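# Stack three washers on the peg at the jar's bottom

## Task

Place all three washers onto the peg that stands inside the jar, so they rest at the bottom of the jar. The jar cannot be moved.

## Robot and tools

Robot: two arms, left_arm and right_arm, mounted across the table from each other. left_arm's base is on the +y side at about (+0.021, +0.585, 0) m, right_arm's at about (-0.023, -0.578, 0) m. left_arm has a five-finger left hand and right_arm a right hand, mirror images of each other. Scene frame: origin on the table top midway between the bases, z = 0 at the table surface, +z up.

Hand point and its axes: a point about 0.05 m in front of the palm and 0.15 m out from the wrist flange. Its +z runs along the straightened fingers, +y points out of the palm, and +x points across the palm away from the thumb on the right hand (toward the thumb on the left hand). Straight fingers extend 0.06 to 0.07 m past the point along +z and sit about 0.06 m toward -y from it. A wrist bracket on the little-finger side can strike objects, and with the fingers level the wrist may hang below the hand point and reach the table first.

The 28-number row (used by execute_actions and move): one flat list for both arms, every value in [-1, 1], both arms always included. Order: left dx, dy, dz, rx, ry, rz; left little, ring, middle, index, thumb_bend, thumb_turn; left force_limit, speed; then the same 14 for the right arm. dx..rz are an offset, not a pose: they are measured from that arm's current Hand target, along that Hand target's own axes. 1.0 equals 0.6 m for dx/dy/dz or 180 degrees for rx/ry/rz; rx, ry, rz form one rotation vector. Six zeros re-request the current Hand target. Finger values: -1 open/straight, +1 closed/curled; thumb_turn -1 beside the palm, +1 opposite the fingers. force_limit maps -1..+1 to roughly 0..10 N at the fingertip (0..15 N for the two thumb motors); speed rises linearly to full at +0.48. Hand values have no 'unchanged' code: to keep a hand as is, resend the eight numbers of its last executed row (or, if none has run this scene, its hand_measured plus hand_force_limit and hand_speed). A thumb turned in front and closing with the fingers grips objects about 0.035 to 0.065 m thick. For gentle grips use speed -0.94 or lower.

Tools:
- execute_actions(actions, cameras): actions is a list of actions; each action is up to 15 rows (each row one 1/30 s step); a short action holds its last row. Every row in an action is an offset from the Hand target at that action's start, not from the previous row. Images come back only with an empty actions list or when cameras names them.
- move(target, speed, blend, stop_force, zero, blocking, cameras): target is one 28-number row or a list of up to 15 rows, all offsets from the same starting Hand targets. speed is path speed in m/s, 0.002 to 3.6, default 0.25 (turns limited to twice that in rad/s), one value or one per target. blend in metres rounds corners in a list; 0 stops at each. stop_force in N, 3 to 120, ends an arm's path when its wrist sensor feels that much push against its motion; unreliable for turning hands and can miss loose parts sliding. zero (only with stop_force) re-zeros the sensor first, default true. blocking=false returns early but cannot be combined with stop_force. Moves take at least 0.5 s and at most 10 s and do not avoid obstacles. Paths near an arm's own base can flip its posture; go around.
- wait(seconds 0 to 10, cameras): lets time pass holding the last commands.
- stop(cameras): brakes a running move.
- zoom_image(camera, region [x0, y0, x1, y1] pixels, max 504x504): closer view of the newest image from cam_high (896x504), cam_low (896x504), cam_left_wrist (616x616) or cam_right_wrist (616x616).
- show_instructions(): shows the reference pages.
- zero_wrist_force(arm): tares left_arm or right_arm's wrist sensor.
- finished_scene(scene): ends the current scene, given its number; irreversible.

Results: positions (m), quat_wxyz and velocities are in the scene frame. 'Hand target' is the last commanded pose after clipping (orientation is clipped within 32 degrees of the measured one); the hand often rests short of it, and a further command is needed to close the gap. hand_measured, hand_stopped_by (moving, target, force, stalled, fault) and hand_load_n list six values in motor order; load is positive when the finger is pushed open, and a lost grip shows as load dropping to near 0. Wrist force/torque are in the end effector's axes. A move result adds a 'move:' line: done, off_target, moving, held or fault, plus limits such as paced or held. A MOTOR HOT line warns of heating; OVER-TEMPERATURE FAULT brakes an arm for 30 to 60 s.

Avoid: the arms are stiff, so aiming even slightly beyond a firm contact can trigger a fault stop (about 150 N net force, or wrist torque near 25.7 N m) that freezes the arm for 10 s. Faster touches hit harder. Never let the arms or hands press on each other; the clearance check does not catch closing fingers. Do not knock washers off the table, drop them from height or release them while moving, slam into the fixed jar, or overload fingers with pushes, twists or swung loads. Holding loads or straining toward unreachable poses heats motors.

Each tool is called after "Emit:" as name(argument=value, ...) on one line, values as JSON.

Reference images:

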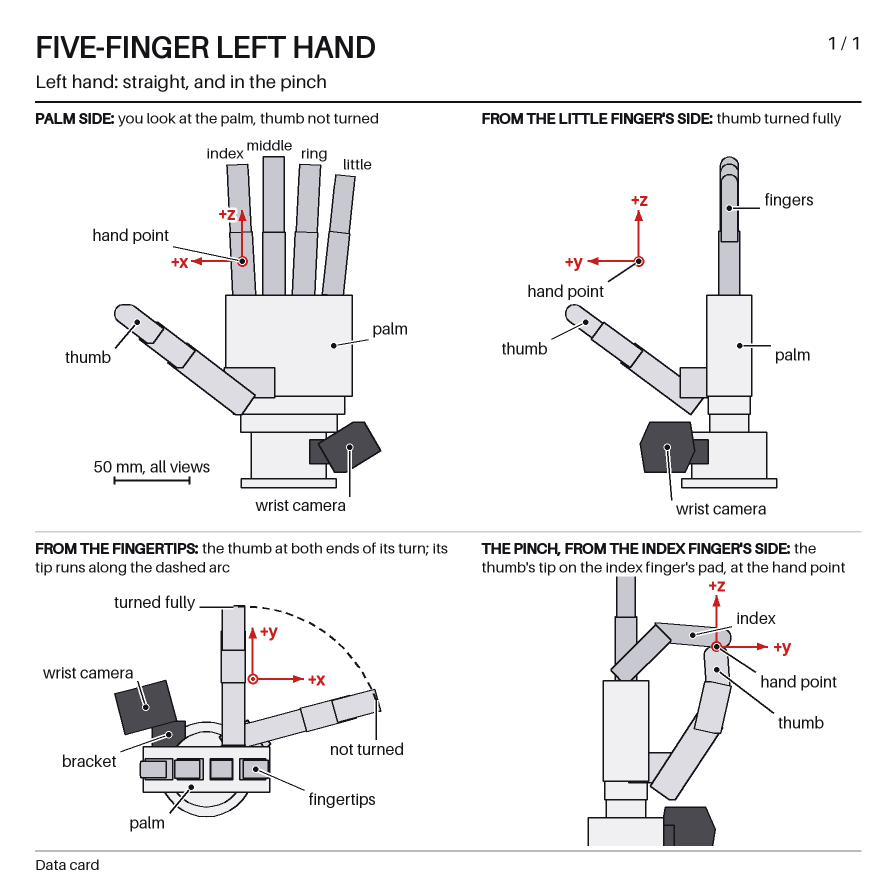

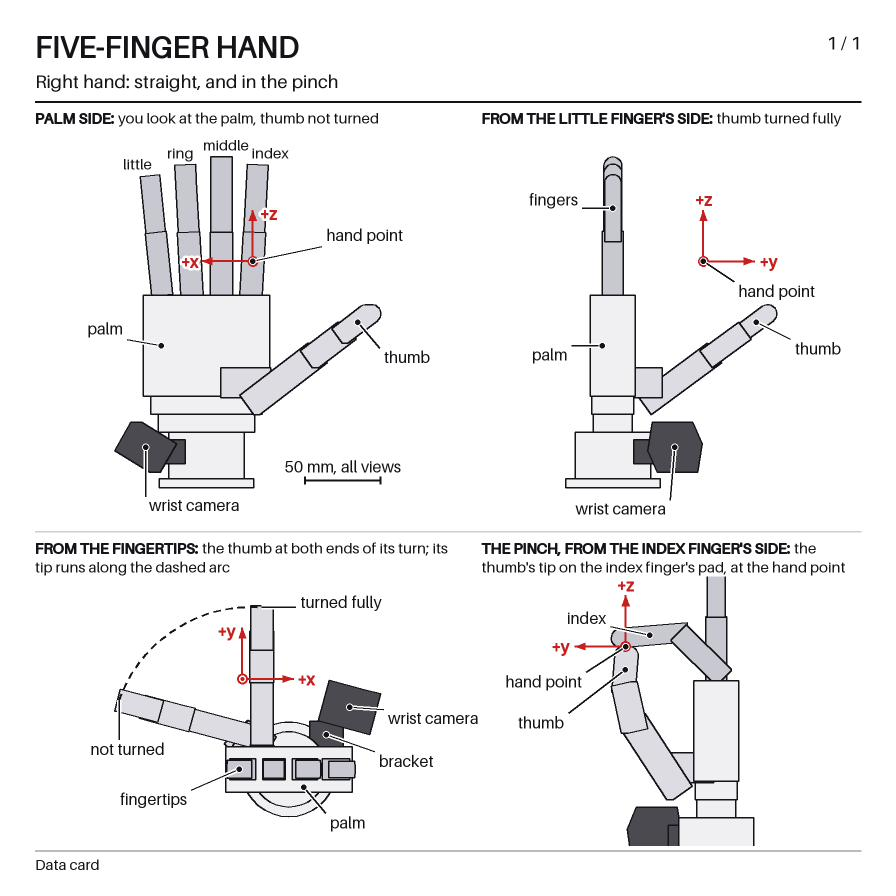

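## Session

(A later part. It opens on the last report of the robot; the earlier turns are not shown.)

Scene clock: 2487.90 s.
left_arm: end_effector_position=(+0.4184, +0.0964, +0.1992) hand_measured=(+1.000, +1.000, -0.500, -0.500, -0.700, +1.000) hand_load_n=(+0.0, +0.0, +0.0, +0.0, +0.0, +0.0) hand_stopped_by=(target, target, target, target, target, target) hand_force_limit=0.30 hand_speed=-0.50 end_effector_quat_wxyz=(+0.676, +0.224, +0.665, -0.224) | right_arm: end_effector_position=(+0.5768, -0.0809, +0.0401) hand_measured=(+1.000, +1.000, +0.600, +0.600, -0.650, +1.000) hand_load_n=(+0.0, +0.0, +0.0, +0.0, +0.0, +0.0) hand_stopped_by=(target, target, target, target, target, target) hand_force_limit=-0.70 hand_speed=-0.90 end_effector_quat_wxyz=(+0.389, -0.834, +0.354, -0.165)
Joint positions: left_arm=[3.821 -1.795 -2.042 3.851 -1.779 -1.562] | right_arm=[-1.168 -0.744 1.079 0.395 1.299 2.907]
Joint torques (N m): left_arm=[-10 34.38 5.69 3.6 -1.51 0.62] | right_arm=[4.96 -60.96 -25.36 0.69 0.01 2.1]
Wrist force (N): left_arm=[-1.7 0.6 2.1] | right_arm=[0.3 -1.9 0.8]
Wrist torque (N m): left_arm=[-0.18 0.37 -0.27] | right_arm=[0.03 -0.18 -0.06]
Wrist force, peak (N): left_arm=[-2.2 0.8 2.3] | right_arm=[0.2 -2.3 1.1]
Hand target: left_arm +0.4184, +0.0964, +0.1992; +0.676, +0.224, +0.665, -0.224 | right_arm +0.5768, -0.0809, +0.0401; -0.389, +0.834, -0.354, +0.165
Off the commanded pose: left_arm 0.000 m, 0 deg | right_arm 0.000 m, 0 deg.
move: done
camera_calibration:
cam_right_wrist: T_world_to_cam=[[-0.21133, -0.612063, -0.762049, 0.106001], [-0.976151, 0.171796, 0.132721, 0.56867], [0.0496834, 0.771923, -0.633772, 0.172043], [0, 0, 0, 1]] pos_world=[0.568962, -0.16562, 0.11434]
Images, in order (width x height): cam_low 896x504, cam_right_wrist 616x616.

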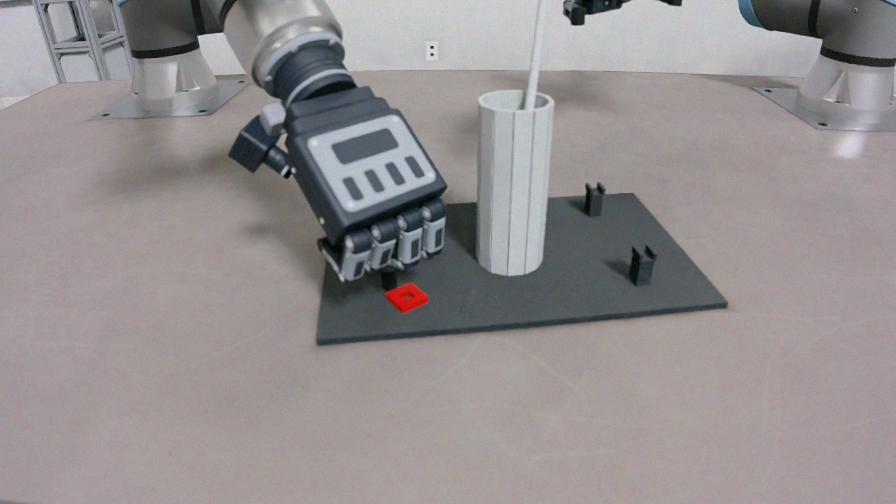

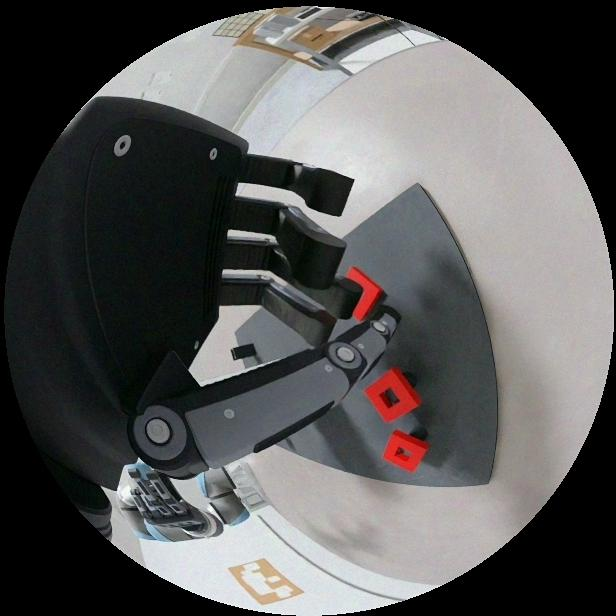

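Emit:
move(target=[0,0,0,0,0,0,1,1,-0.5,-0.5,-0.7,1,0.3,-0.5,0,-0.0766,-0.0643,0,0,0,1,1,0.6,0.6,-0.65,1,-0.7,-0.9], speed=0.08)

Emit:
move(target=[0,0,0,0,0,0,1,1,-0.5,-0.5,-0.7,1,0.3,-0.5,0,0,0,0,0,0,1,1,0.12,0.12,-1,1,-0.7,0], speed=0.08, cameras=["cam_low", "cam_right_wrist", "cam_high"])

Emit:
zoom_image(camera="cam_low", region=[320, 180, 460, 330])

Emit:
zoom_image(camera="cam_right_wrist", region=[280, 200, 480, 430])

Scene clock: 2544.77 s.
left_arm: end_effector_position=(+0.4184, +0.0964, +0.1992) hand_measured=(+1.000, +1.000, -0.500, -0.500, -0.700, +1.000) hand_load_n=(+0.0, +0.0, +0.0, +0.0, +0.0, +0.0) hand_stopped_by=(target, target, target, target, target, target) hand_force_limit=0.30 hand_speed=-0.50 end_effector_quat_wxyz=(+0.676, +0.224, +0.665, -0.224) | right_arm: end_effector_position=(+0.5768, -0.0809, +0.1002) hand_measured=(+1.000, +1.000, +0.600, +0.600, -0.650, +1.000) hand_load_n=(+0.0, +0.0, +0.0, +0.0, +0.0, +0.0) hand_stopped_by=(target, target, target, target, target, target) hand_force_limit=-0.70 hand_speed=-0.90 end_effector_quat_wxyz=(+0.389, -0.834, +0.354, -0.165)
Joint positions: left_arm=[3.821 -1.795 -2.042 3.851 -1.779 -1.562] | right_arm=[-1.168 -0.788 1 0.518 1.299 2.907]
Joint torques (N m): left_arm=[-9.98 33.58 5.2 3.58 -1.64 0.68] | right_arm=[-8.59 -43.81 -8.55 -1.32 -1.78 -1.86]
Wrist force (N): left_arm=[-1.8 0.9 1.8] | right_arm=[0.4 -1.9 0.9]
Wrist torque (N m): left_arm=[-0.13 0.35 -0.28] | right_arm=[0.05 -0.20 -0.05]
Wrist force, peak (N): left_arm=[-1.9 1.5 2.3] | right_arm=[0.4 -2.4 0.7]
Hand target: left_arm +0.4184, +0.0964, +0.1992; +0.676, +0.224, +0.665, -0.224 | right_arm +0.5768, -0.0810, +0.1001; -0.389, +0.834, -0.354, +0.165
Off the commanded pose: left_arm 0.000 m, 0 deg | right_arm 0.000 m, 0 deg.
move: done

Scene clock: 2545.30 s.
left_arm: end_effector_position=(+0.4184, +0.0964, +0.1992) hand_measured=(+1.000, +1.000, -0.500, -0.500, -0.700, +1.000) hand_load_n=(+0.0, +0.0, +0.0, +0.0, +0.0, +0.0) hand_stopped_by=(target, target, target, target, target, target) hand_force_limit=0.30 hand_speed=-0.50 end_effector_quat_wxyz=(+0.676, +0.224, +0.665, -0.224) | right_arm: end_effector_position=(+0.5768, -0.0810, +0.1001) hand_measured=(+1.000, +1.000, +0.120, +0.120, -1.000, +1.000) hand_load_n=(+0.5, +0.0, +0.0, +0.0, +0.0, +0.0) hand_stopped_by=(target, target, target, target, target, target) hand_force_limit=-0.70 hand_speed=0.00 end_effector_quat_wxyz=(+0.389, -0.834, +0.354, -0.165)
Joint positions: left_arm=[3.821 -1.795 -2.042 3.851 -1.779 -1.562] | right_arm=[-1.168 -0.788 1 0.518 1.299 2.906]
Joint torques (N m): left_arm=[-9.54 34.1 5.43 3.6 -1.49 0.64] | right_arm=[-8.43 -44.59 -9.28 0.78 -1.87 -2.57]
Wrist force (N): left_arm=[-1.8 0.7 1.9] | right_arm=[0.5 -2.0 1.1]
Wrist torque (N m): left_arm=[-0.15 0.37 -0.27] | right_arm=[0.03 -0.23 -0.04]
Wrist force, peak (N): left_arm=[-1.8 0.7 2.3] | right_arm=[0.4 -2.2 0.9]
Hand target: left_arm +0.4184, +0.0964, +0.1992; +0.676, +0.224, +0.665, -0.224 | right_arm +0.5768, -0.0810, +0.1001; -0.389, +0.834, -0.354, +0.165
Off the commanded pose: left_arm 0.000 m, 0 deg | right_arm 0.000 m, 0 deg.
move: done
camera_calibration:
cam_right_wrist: T_world_to_cam=[[-0.21133, -0.612063, -0.762049, 0.151724], [-0.976151, 0.171796, 0.132721, 0.560707], [0.0496834, 0.771923, -0.633772, 0.21007], [0, 0, 0, 1]] pos_world=[0.568962, -0.16562, 0.17434]
Images, in order (width x height): cam_high 896x504, cam_low 896x504, cam_right_wrist 616x616.

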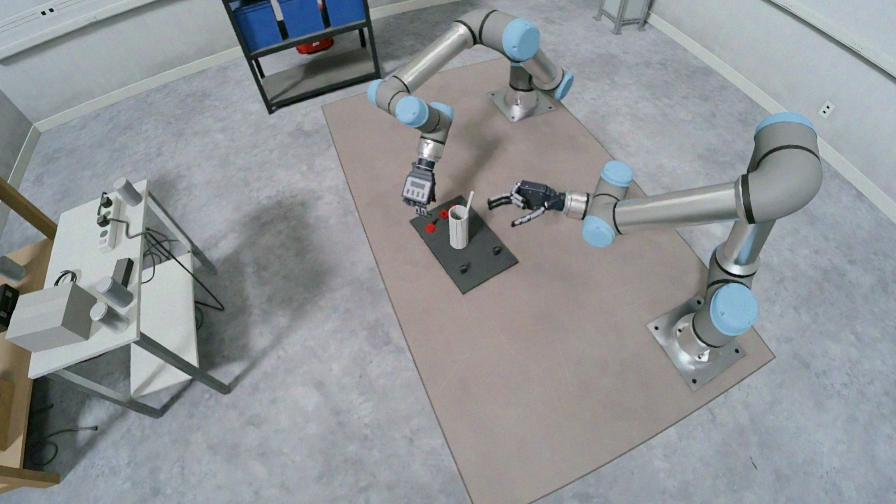

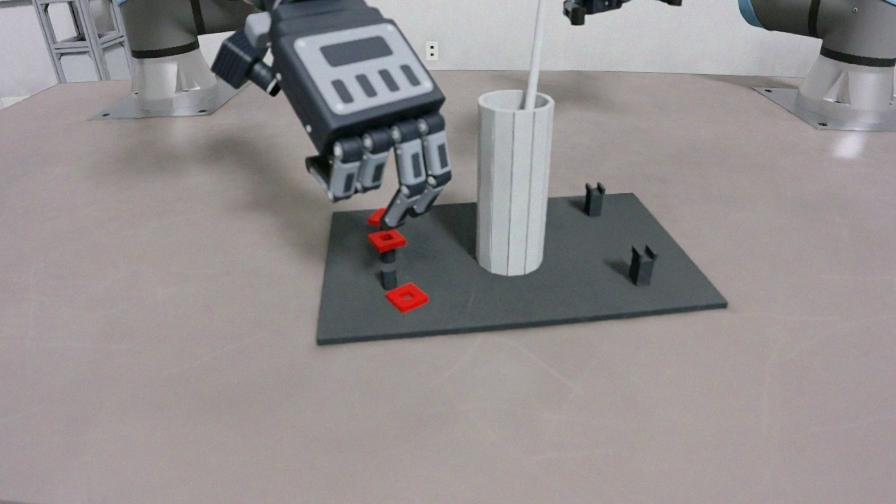

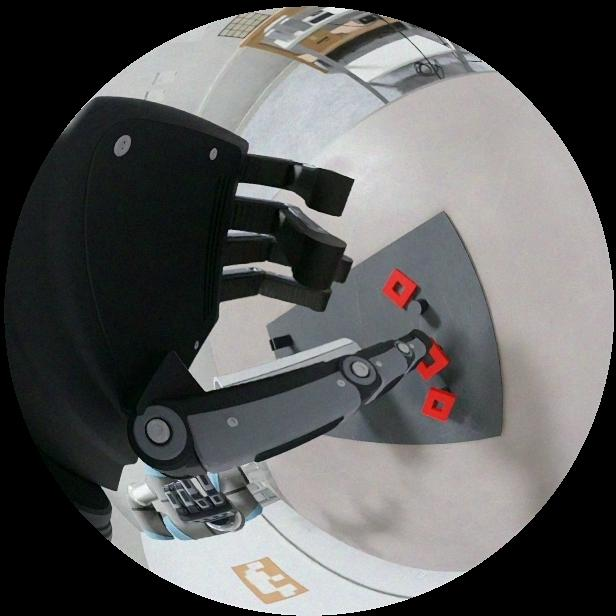

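Scaled by 3.360.

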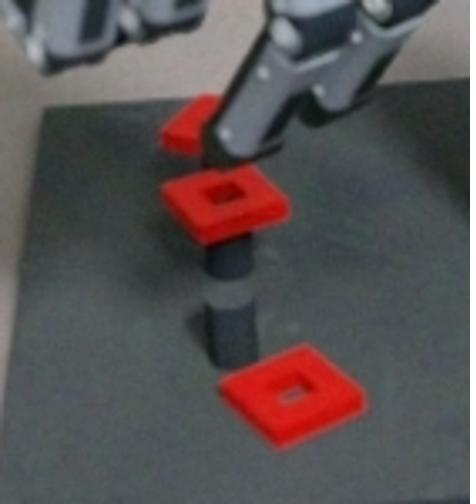

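Scaled by 2.191 from the camera's 616x616 image, which has a finer 880x880 frame.

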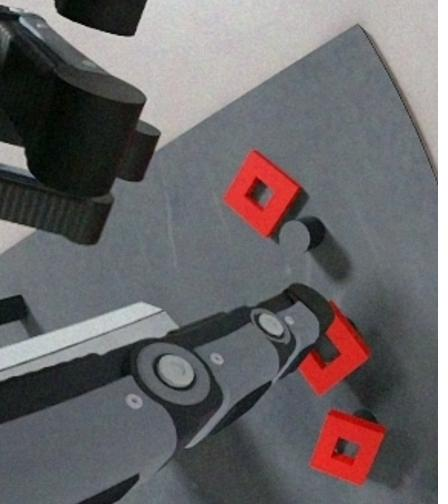

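Emit:
move(target=[0,0,0,0,0,0,1,1,-0.5,-0.5,-0.7,1,0.3,-0.5,-0.0632,0.0283,-0.1117,0,-0.3021,-0.2535,1,1,0.1,0.1,-1,1,-0.7,0], speed=0.2, cameras=["cam_low", "cam_right_wrist", "cam_high"])

Emit:
zoom_image(camera="cam_low", region=[320, 100, 480, 320])

Emit:
zoom_image(camera="cam_right_wrist", region=[240, 200, 480, 430])

Scene clock: 2653.23 s.
left_arm: end_effector_position=(+0.4184, +0.0964, +0.1992) hand_measured=(+1.000, +1.000, -0.500, -0.500, -0.700, +1.000) hand_load_n=(+0.0, +0.0, +0.0, +0.0, +0.0, +0.0) hand_stopped_by=(target, target, target, target, target, target) hand_force_limit=0.30 hand_speed=-0.50 end_effector_quat_wxyz=(+0.676, +0.224, +0.665, -0.224) | right_arm: end_effector_position=(+0.5051, -0.0974, +0.1301) hand_measured=(+1.000, +1.000, +0.100, +0.100, -1.000, +1.000) hand_load_n=(+0.0, +0.0, +0.0, +0.0, +0.0, +0.0) hand_stopped_by=(target, target, target, target, target, target) hand_force_limit=-0.70 hand_speed=0.00 end_effector_quat_wxyz=(-0.414, +0.884, +0.196, -0.089)
Joint positions: left_arm=[3.821 -1.795 -2.042 3.851 -1.779 -1.562] | right_arm=[-1.248 -0.217 0.035 1.871 0.701 1.411]
Joint torques (N m): left_arm=[-10.06 33.71 5.52 3.52 -1.45 0.66] | right_arm=[-9.75 -59.01 -26.59 3.01 -2.85 -1.57]
Wrist force (N): left_arm=[-1.8 0.8 2.2] | right_arm=[0.4 -2.2 1.0]
Wrist torque (N m): left_arm=[-0.16 0.39 -0.28] | right_arm=[0.00 -0.19 -0.20]
Wrist force, peak (N): left_arm=[-2.0 1.1 2.3] | right_arm=[0.7 -2.7 1.1]
Hand target: left_arm +0.4184, +0.0964, +0.1992; +0.676, +0.224, +0.665, -0.224 | right_arm +0.5057, -0.0971, +0.1302; -0.413, +0.885, +0.196, -0.092
Off the commanded pose: left_arm 0.000 m, 0 deg | right_arm 0.001 m, 0 deg.
elbow stopped short (right arm): the move would have taken joint 3 (elbow) straighter than the controller allows.
move: done
camera_calibration:
cam_right_wrist: T_world_to_cam=[[0.511362, -0.397617, -0.761846, -0.19484], [-0.48379, -0.865892, 0.127193, 0.140535], [-0.710251, 0.303532, -0.635148, 0.583711], [0, 0, 0, 1]] pos_world=[0.582205, -0.132958, 0.20443]
Images, in order (width x height): cam_high 896x504, cam_low 896x504, cam_right_wrist 616x616.

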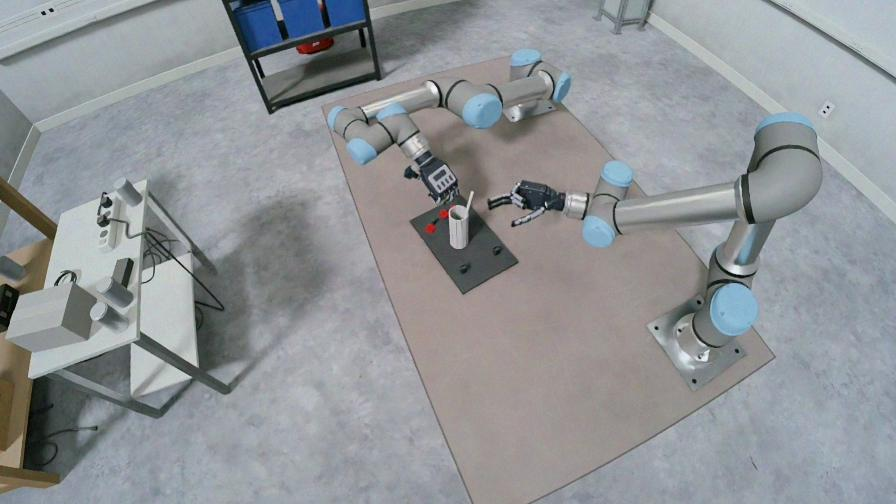

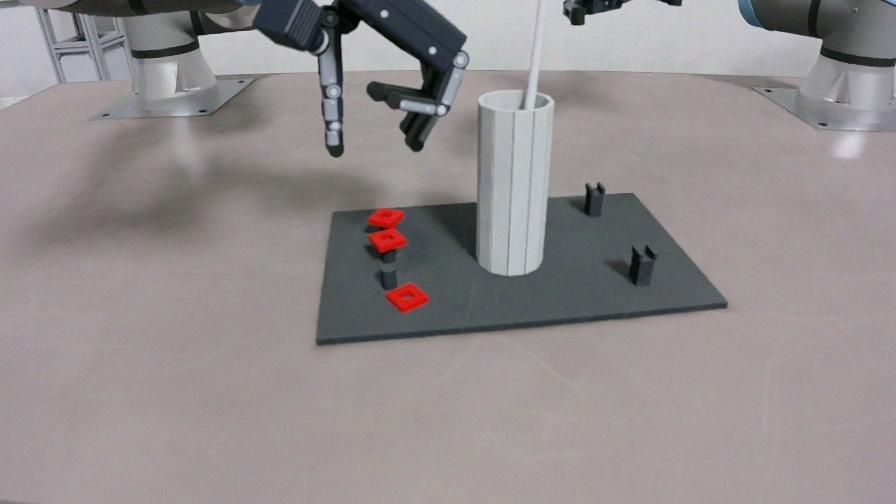

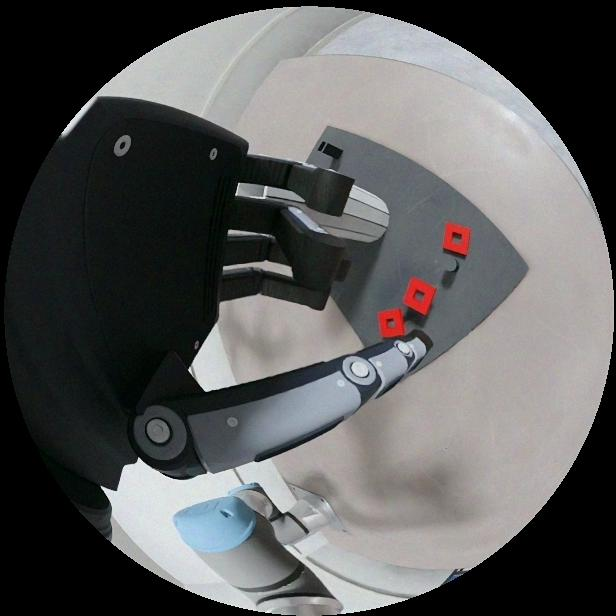

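Scaled by 2.291.

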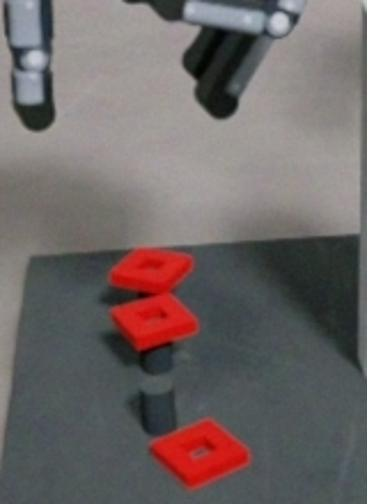

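Scaled by 2.100 from the camera's 616x616 image, which has a finer 880x880 frame.

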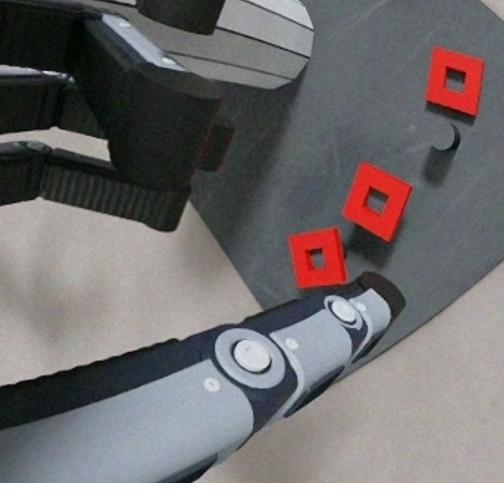

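Emit:
move(target=[0,0,0,0,0,0,1,1,-0.5,-0.5,-0.7,1,0.3,-0.5,0.0035,0.07,0.0597,0,-0.0507,-0.0425,1,1,0.1,0.1,-1,1,-0.7,0], speed=0.1, stop_force=5, cameras=["cam_low", "cam_right_wrist"])

Emit:
zoom_image(camera="cam_low", region=[320, 120, 480, 300])

Emit:
zoom_image(camera="cam_right_wrist", region=[240, 200, 480, 430])

Scene clock: 2722.00 s.
left_arm: end_effector_position=(+0.4184, +0.0964, +0.1992) hand_measured=(+1.000, +1.000, -0.500, -0.500, -0.700, +1.000) hand_load_n=(+0.0, +0.0, +0.0, +0.0, +0.0, +0.5) hand_stopped_by=(target, target, target, target, target, target) hand_force_limit=0.30 hand_speed=-0.50 end_effector_quat_wxyz=(+0.676, +0.224, +0.665, -0.224) | right_arm: end_effector_position=(+0.5060, -0.0966, +0.0748) hand_measured=(+1.000, +1.000, +0.100, +0.100, -1.000, +1.000) hand_load_n=(+0.0, +0.0, +0.0, +0.0, +0.0, +0.0) hand_stopped_by=(target, target, target, target, target, target) hand_force_limit=-0.70 hand_speed=0.00 end_effector_quat_wxyz=(-0.418, +0.859, +0.280, -0.095)
Joint positions: left_arm=[3.821 -1.795 -2.042 3.851 -1.779 -1.562] | right_arm=[-1.242 -0.134 0.035 1.911 0.709 1.166]
Joint torques (N m): left_arm=[-10.47 33.71 5.52 3.57 -1.45 0.65] | right_arm=[-2.57 -71.65 -15.27 1.29 -1.92 2.81]
Wrist force (N): left_arm=[-1.6 0.8 2.0] | right_arm=[0.7 -1.9 0.8]
Wrist torque (N m): left_arm=[-0.15 0.33 -0.27] | right_arm=[0.05 -0.21 -0.15]
Wrist force, peak (N): left_arm=[-1.9 1.3 2.2] | right_arm=[0.5 -2.8 0.9]
Hand target: left_arm +0.4184, +0.0964, +0.1992; +0.676, +0.224, +0.665, -0.224 | right_arm +0.5074, -0.0957, +0.0750; -0.401, +0.859, +0.287, -0.134
Off the commanded pose: left_arm 0.000 m, 0 deg | right_arm 0.002 m, 5 deg.
elbow stopped short (right arm): the move would have taken joint 3 (elbow) straighter than the controller allows.
move: off_target (right_arm)
camera_calibration:
cam_right_wrist: T_world_to_cam=[[0.607033, -0.274854, -0.745631, -0.2748], [-0.340891, -0.937633, 0.0681037, 0.0738919], [-0.717847, 0.212837, -0.66287, 0.546139], [0, 0, 0, 1]] pos_world=[0.584046, -0.122485, 0.152088]
Images, in order (width x height): cam_low 896x504, cam_right_wrist 616x616.

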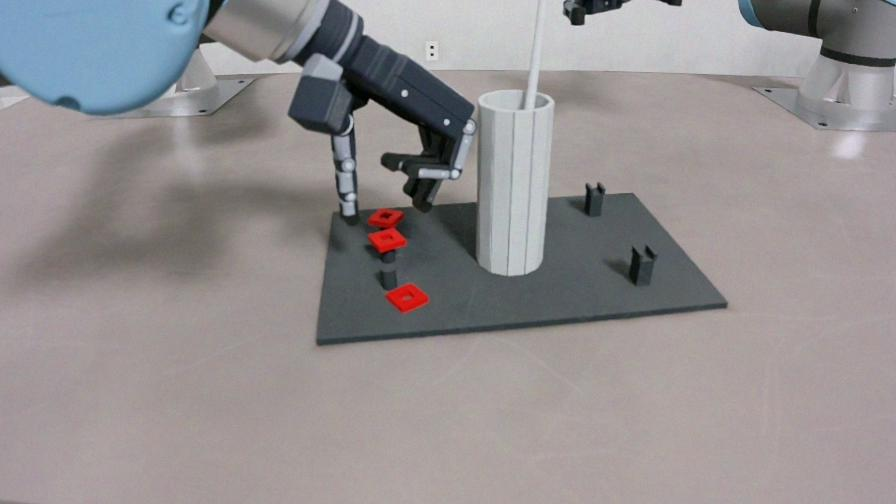

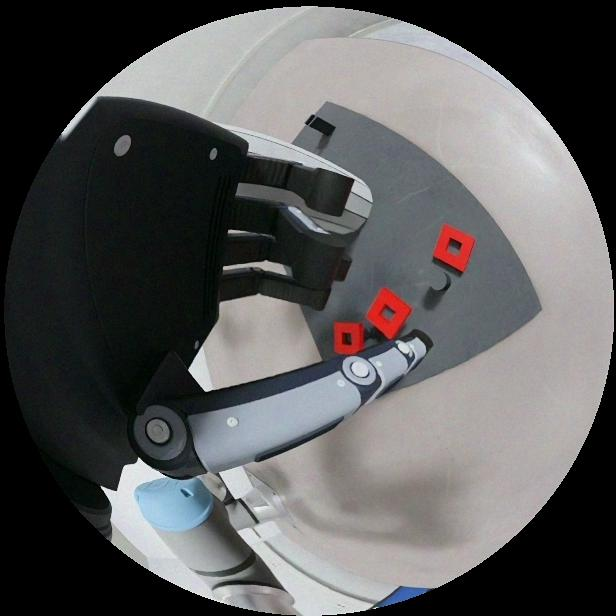

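Scaled by 2.800.

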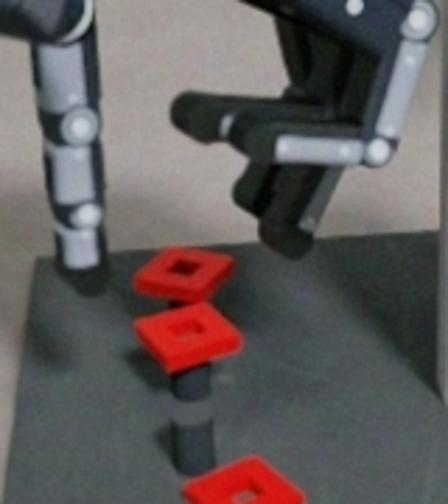

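Scaled by 2.100 from the camera's 616x616 image, which has a finer 880x880 frame.

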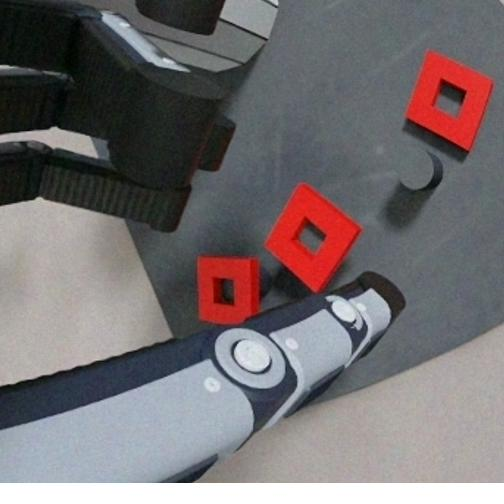

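Emit:
execute_actions(actions=[])

Scene clock: 2782.60 s.
left_arm: end_effector_position=(+0.4184, +0.0964, +0.1992) hand_measured=(+1.000, +1.000, -0.500, -0.500, -0.700, +1.000) hand_load_n=(+0.0, +0.0, +0.0, +0.0, +0.0, +0.5) hand_stopped_by=(target, target, target, target, target, target) hand_force_limit=0.30 hand_speed=-0.50 end_effector_quat_wxyz=(+0.676, +0.224, +0.665, -0.224) | right_arm: end_effector_position=(+0.5060, -0.0966, +0.0748) hand_measured=(+1.000, +1.000, +0.100, +0.100, -1.000, +1.000) hand_load_n=(+0.0, +0.0, +0.0, +0.0, +0.0, +0.0) hand_stopped_by=(target, target, target, target, target, target) hand_force_limit=-0.70 hand_speed=0.00 end_effector_quat_wxyz=(-0.418, +0.859, +0.280, -0.095)
Joint positions: left_arm=[3.821 -1.795 -2.042 3.851 -1.779 -1.562] | right_arm=[-1.242 -0.134 0.035 1.911 0.709 1.166]
Joint velocities: within noise
Joint torques (N m): left_arm=[-10.08 33.63 5.24 3.47 -1.51 0.68] | right_arm=[-8.92 -71.41 -8.39 1.12 -2.06 2.6]
Wrist force (N): left_arm=[-1.8 1.1 1.9] | right_arm=[1.0 -2.1 1.0]
Wrist torque (N m): left_arm=[-0.10 0.35 -0.28] | right_arm=[0.02 -0.26 -0.15]
Wrist force, peak (N): left_arm=[-2.5 1.0 2.0] | right_arm=[0.9 -2.3 1.2]
Hand target: left_arm +0.4184, +0.0964, +0.1992; +0.676, +0.224, +0.665, -0.224 | right_arm +0.5074, -0.0957, +0.0750; -0.401, +0.859, +0.287, -0.134
Off the commanded pose: left_arm 0.000 m, 0 deg | right_arm 0.002 m, 5 deg.
camera_calibration:
cam_left_wrist: T_world_to_cam=[[-0.60074, -0.762317, -0.2408, 0.368636], [-0.298181, 0.493134, -0.817256, 0.236928], [0.741754, -0.419157, -0.523554, -0.0510775], [0, 0, 0, 1]] pos_world=[0.329989, 0.142771, 0.255656]
cam_right_wrist: T_world_to_cam=[[0.607033, -0.274854, -0.745631, -0.274827], [-0.340891, -0.937633, 0.0681037, 0.0737981], [-0.717847, 0.212837, -0.66287, 0.546161], [0, 0, 0, 1]] pos_world=[0.584046, -0.122585, 0.152088]

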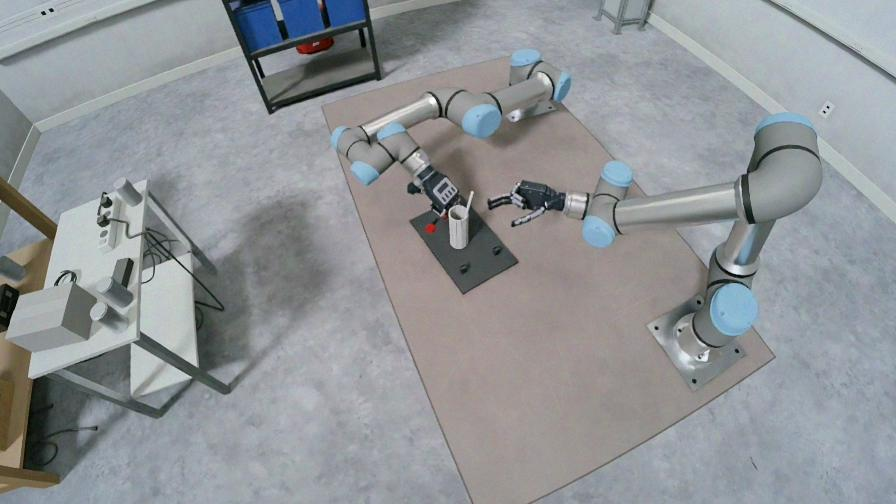

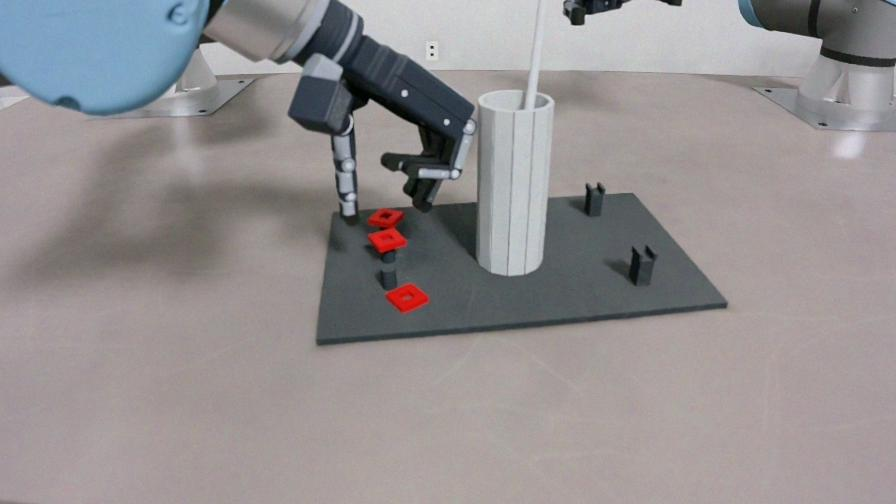

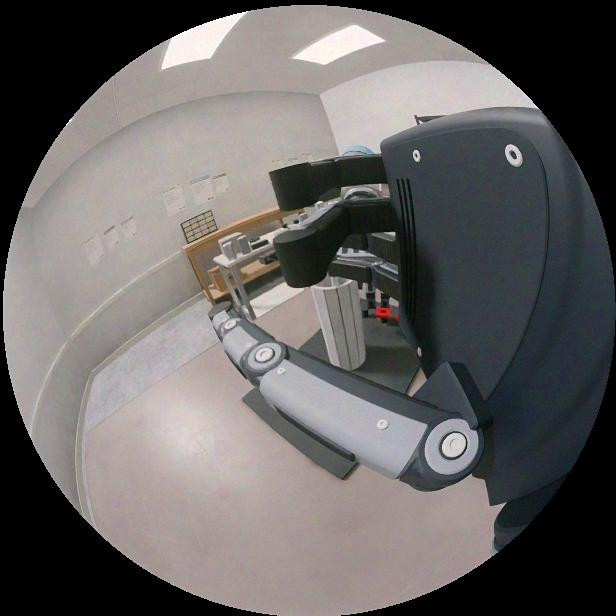

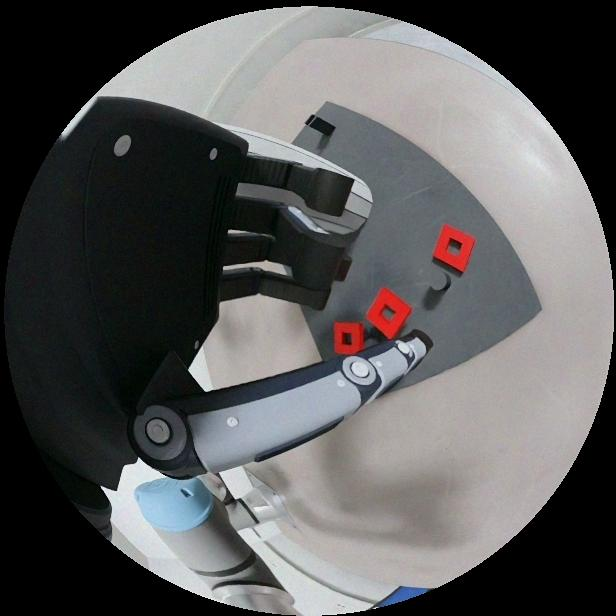

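Emit:
zoom_image(camera="cam_right_wrist", region=[300, 190, 500, 390])

Scaled by 2.520 from the camera's 616x616 image, which has a finer 880x880 frame.

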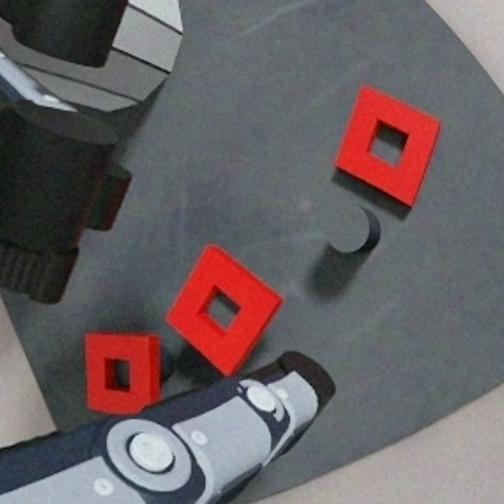

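Emit:
move(target=[0,0,0,0,0,0,1,1,-0.5,-0.5,-0.7,1,0.3,-0.5,-0.0031,0.0397,0.0342,0.0028,0.0262,-0.0076,1,1,0.1,0.1,-1,1,-0.7,0], speed=0.05, stop_force=6, cameras=["cam_right_wrist","cam_low"])

Scene clock: 2960.50 s.
left_arm: end_effector_position=(+0.4184, +0.0964, +0.1992) hand_measured=(+1.000, +1.000, -0.500, -0.500, -0.700, +1.000) hand_load_n=(+0.0, +0.0, +0.0, +0.0, +0.0, +0.0) hand_stopped_by=(target, target, target, target, target, target) hand_force_limit=0.30 hand_speed=-0.50 end_effector_quat_wxyz=(+0.676, +0.224, +0.665, -0.224) | right_arm: end_effector_position=(+0.5056, -0.0965, +0.0436) hand_measured=(+1.000, +1.000, +0.100, +0.100, -1.000, +1.000) hand_load_n=(+0.0, +0.0, +0.0, +0.0, +0.0, +0.5) hand_stopped_by=(target, target, target, target, target, target) hand_force_limit=-0.70 hand_speed=0.00 end_effector_quat_wxyz=(-0.418, +0.859, +0.280, -0.095)
Joint positions: left_arm=[3.821 -1.795 -2.042 3.851 -1.779 -1.562] | right_arm=[-1.241 -0.167 0.184 1.794 0.709 1.168]
Joint torques (N m): left_arm=[-9.75 33.68 5.81 3.44 -1.42 0.72] | right_arm=[-8.98 -58.49 -26.4 4.08 -2.49 2]
Wrist force (N): left_arm=[-1.4 0.8 2.0] | right_arm=[0.3 -2.2 1.0]
Wrist torque (N m): left_arm=[-0.15 0.32 -0.26] | right_arm=[-0.01 -0.17 -0.21]
Wrist force, peak (N): left_arm=[-1.9 1.0 2.5] | right_arm=[0.6 -2.8 0.5]
Hand target: left_arm +0.4184, +0.0964, +0.1992; +0.676, +0.224, +0.665, -0.224 | right_arm +0.5056, -0.0965, +0.0436; -0.418, +0.859, +0.280, -0.095
Off the commanded pose: left_arm 0.000 m, 0 deg | right_arm 0.000 m, 0 deg.
move: done
camera_calibration:
cam_right_wrist: T_world_to_cam=[[0.607007, -0.275541, -0.745399, -0.29789], [-0.341511, -0.937385, 0.0684037, 0.0763314], [-0.717574, 0.213041, -0.6631, 0.525042], [0, 0, 0, 1]] pos_world=[0.583646, -0.122384, 0.120887]
Images, in order (width x height): cam_low 896x504, cam_right_wrist 616x616.

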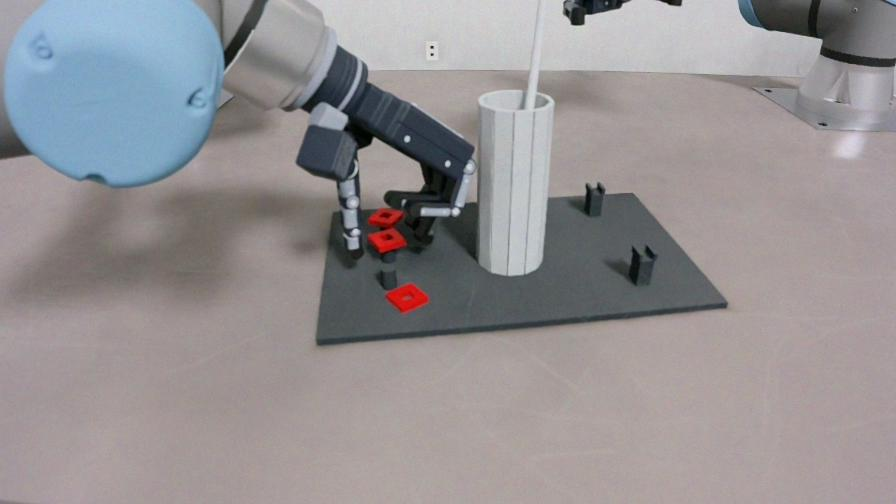

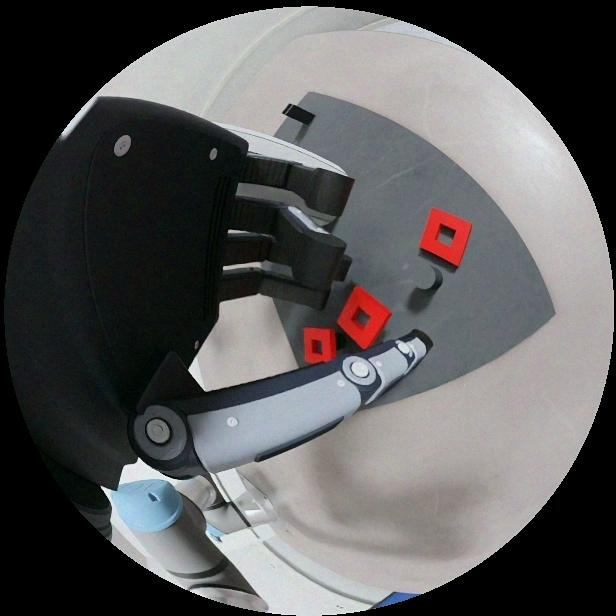

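Emit:
move(target=[0,0,0,0,0,0,1,1,-0.5,-0.5,-0.7,1,0.3,-0.5,0,0,0,0,0,0,1,1,0.38,0.38,-0.78,1,-0.7,-0.92], speed=0.05, cameras=["cam_right_wrist","cam_low"])

Scene clock: 2996.67 s.
left_arm: end_effector_position=(+0.4184, +0.0964, +0.1992) hand_measured=(+1.000, +1.000, -0.500, -0.500, -0.700, +1.000) hand_load_n=(+0.0, -0.5, +0.0, +0.0, +0.0, +0.0) hand_stopped_by=(target, target, target, target, target, target) hand_force_limit=0.30 hand_speed=-0.50 end_effector_quat_wxyz=(+0.676, +0.224, +0.665, -0.224) | right_arm: end_effector_position=(+0.5056, -0.0965, +0.0436) hand_measured=(+1.000, +1.000, +0.380, +0.380, -0.780, +1.000) hand_load_n=(+0.0, +0.0, +0.0, +0.0, +0.0, +0.0) hand_stopped_by=(target, target, target, target, target, target) hand_force_limit=-0.70 hand_speed=-0.92 end_effector_quat_wxyz=(-0.418, +0.859, +0.280, -0.095)
Joint positions: left_arm=[3.821 -1.795 -2.042 3.851 -1.779 -1.562] | right_arm=[-1.241 -0.167 0.184 1.794 0.709 1.168]
Joint torques (N m): left_arm=[-10 34.3 5.68 3.51 -1.32 0.63] | right_arm=[-9.43 -56.35 -26.35 4 -1.31 -1.77]
Wrist force (N): left_arm=[-2.1 0.8 2.1] | right_arm=[0.3 -2.5 0.9]
Wrist torque (N m): left_arm=[-0.15 0.41 -0.30] | right_arm=[-0.04 -0.15 -0.22]
Wrist force, peak (N): left_arm=[-2.2 1.0 2.3] | right_arm=[0.5 -2.8 1.2]
Hand target: left_arm +0.4184, +0.0964, +0.1992; +0.676, +0.224, +0.665, -0.224 | right_arm +0.5056, -0.0965, +0.0436; -0.418, +0.859, +0.280, -0.095
Off the commanded pose: left_arm 0.000 m, 0 deg | right_arm 0.000 m, 0 deg.
move: done
camera_calibration:
cam_right_wrist: T_world_to_cam=[[0.607007, -0.275541, -0.745399, -0.29789], [-0.341511, -0.937385, 0.0684037, 0.0763314], [-0.717574, 0.213041, -0.6631, 0.525042], [0, 0, 0, 1]] pos_world=[0.583646, -0.122384, 0.120887]
Images, in order (width x height): cam_low 896x504, cam_right_wrist 616x616.

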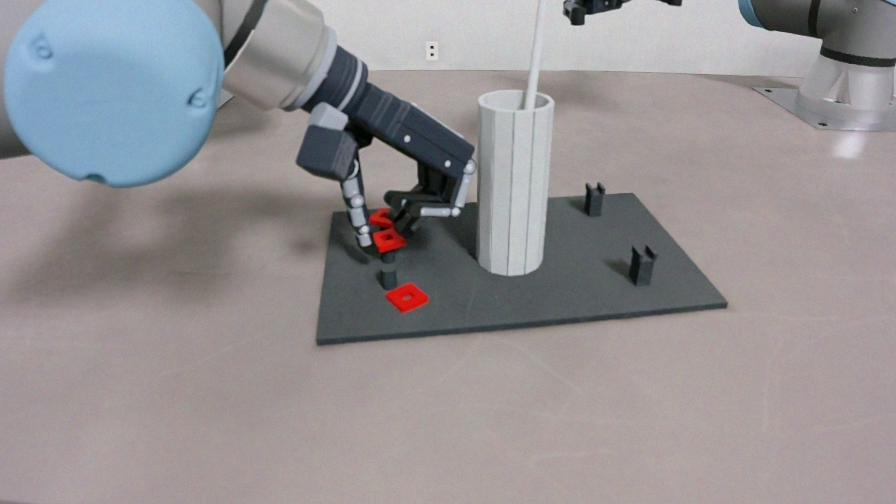

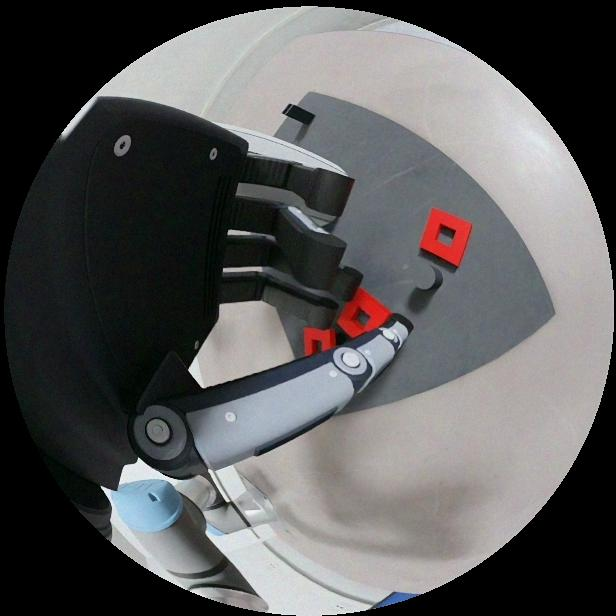

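Emit:
zoom_image(camera="cam_right_wrist", region=[280, 220, 460, 400])

Emit:
zoom_image(camera="cam_low", region=[320, 170, 460, 310])

Scaled by 2.800 from the camera's 616x616 image, which has a finer 880x880 frame.

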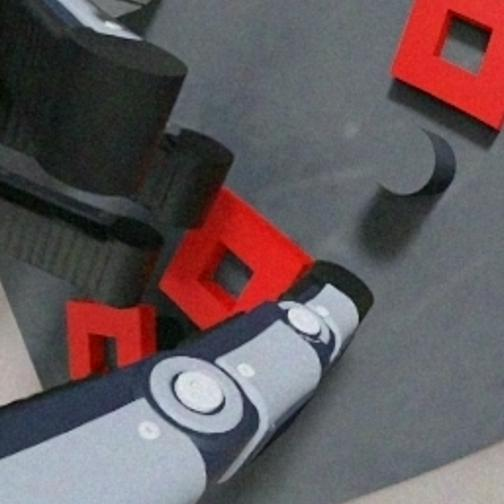

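Scaled by 3.600.

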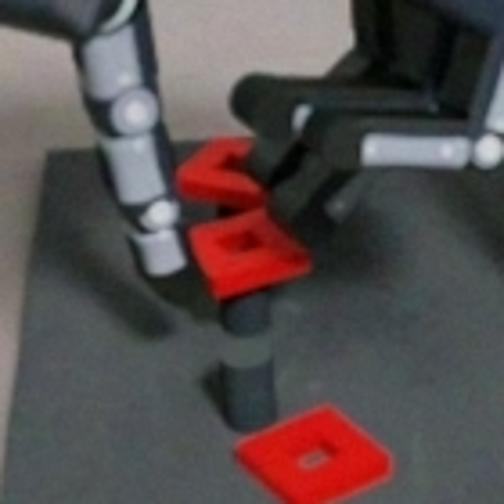

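Emit:
move(target=[0,0,0,0,0,0,1,1,-0.5,-0.5,-0.7,1,0.3,-0.5,0,0,0,0,0,0,1,1,0.5,0.5,-0.68,1,-0.7,-0.92], speed=0.05, cameras=["cam_right_wrist","cam_low"])

Emit:
zoom_image(camera="cam_right_wrist", region=[280, 220, 460, 400])

Emit:
zoom_image(camera="cam_low", region=[320, 170, 460, 310])

Scene clock: 3010.33 s.
left_arm: end_effector_position=(+0.4184, +0.0964, +0.1992) hand_measured=(+1.000, +1.000, -0.500, -0.500, -0.700, +1.000) hand_load_n=(+0.0, +0.0, +0.0, +0.0, +0.0, +0.0) hand_stopped_by=(target, target, target, target, target, target) hand_force_limit=0.30 hand_speed=-0.50 end_effector_quat_wxyz=(+0.676, +0.224, +0.665, -0.224) | right_arm: end_effector_position=(+0.5056, -0.0965, +0.0436) hand_measured=(+1.000, +1.000, +0.500, +0.500, -0.680, +1.000) hand_load_n=(+0.0, +0.0, +0.0, +0.0, +0.0, +0.0) hand_stopped_by=(target, target, target, target, target, target) hand_force_limit=-0.70 hand_speed=-0.92 end_effector_quat_wxyz=(-0.418, +0.859, +0.280, -0.095)
Joint positions: left_arm=[3.821 -1.795 -2.042 3.851 -1.779 -1.562] | right_arm=[-1.241 -0.167 0.184 1.794 0.709 1.168]
Joint torques (N m): left_arm=[-9.83 33.67 5.23 3.52 -1.33 0.56] | right_arm=[-9.54 -55.99 -27.12 3.96 -1.17 -1.84]
Wrist force (N): left_arm=[-1.6 0.8 1.9] | right_arm=[0.3 -2.0 0.9]
Wrist torque (N m): left_arm=[-0.14 0.34 -0.26] | right_arm=[0.02 -0.15 -0.20]
Wrist force, peak (N): left_arm=[-1.9 1.0 2.3] | right_arm=[0.5 -2.7 1.3]
Hand target: left_arm +0.4184, +0.0964, +0.1992; +0.676, +0.224, +0.665, -0.224 | right_arm +0.5056, -0.0965, +0.0436; -0.418, +0.859, +0.280, -0.095
Off the commanded pose: left_arm 0.000 m, 0 deg | right_arm 0.000 m, 0 deg.
move: done
camera_calibration:
cam_right_wrist: T_world_to_cam=[[0.607007, -0.275541, -0.745399, -0.29789], [-0.341511, -0.937385, 0.0684037, 0.0763314], [-0.717574, 0.213041, -0.6631, 0.525042], [0, 0, 0, 1]] pos_world=[0.583646, -0.122384, 0.120887]
Images, in order (width x height): cam_low 896x504, cam_right_wrist 616x616.

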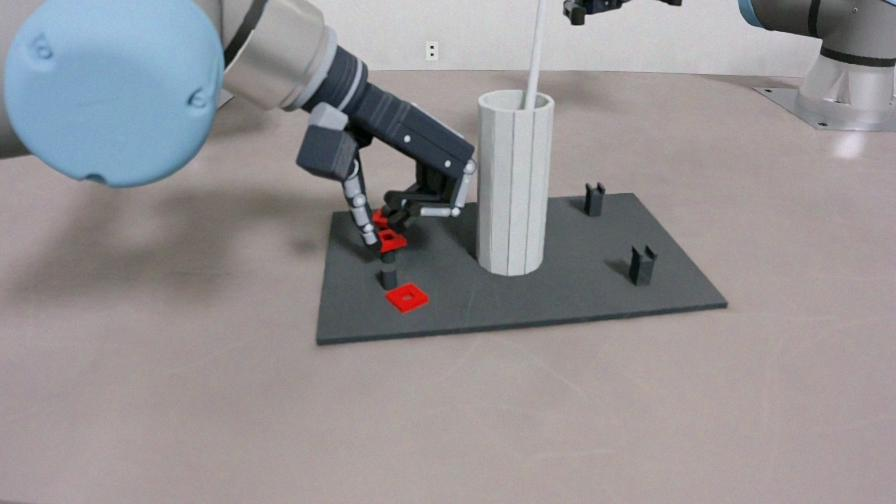

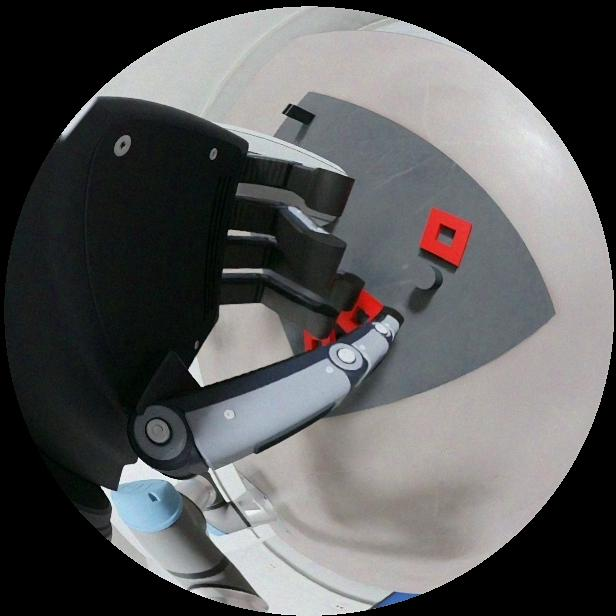

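Scaled by 2.800 from the camera's 616x616 image, which has a finer 880x880 frame.

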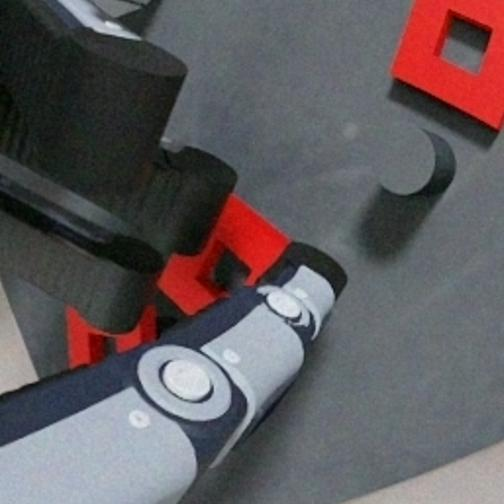

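Scaled by 3.600.

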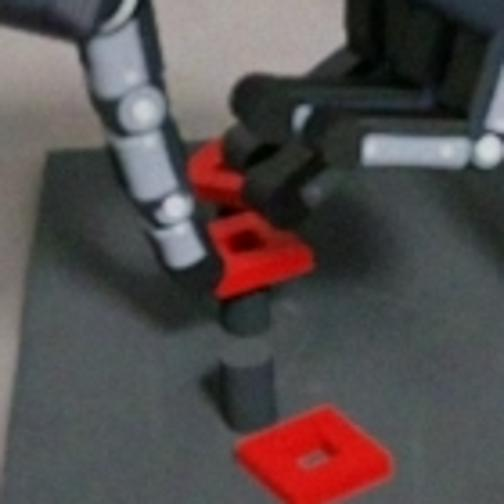

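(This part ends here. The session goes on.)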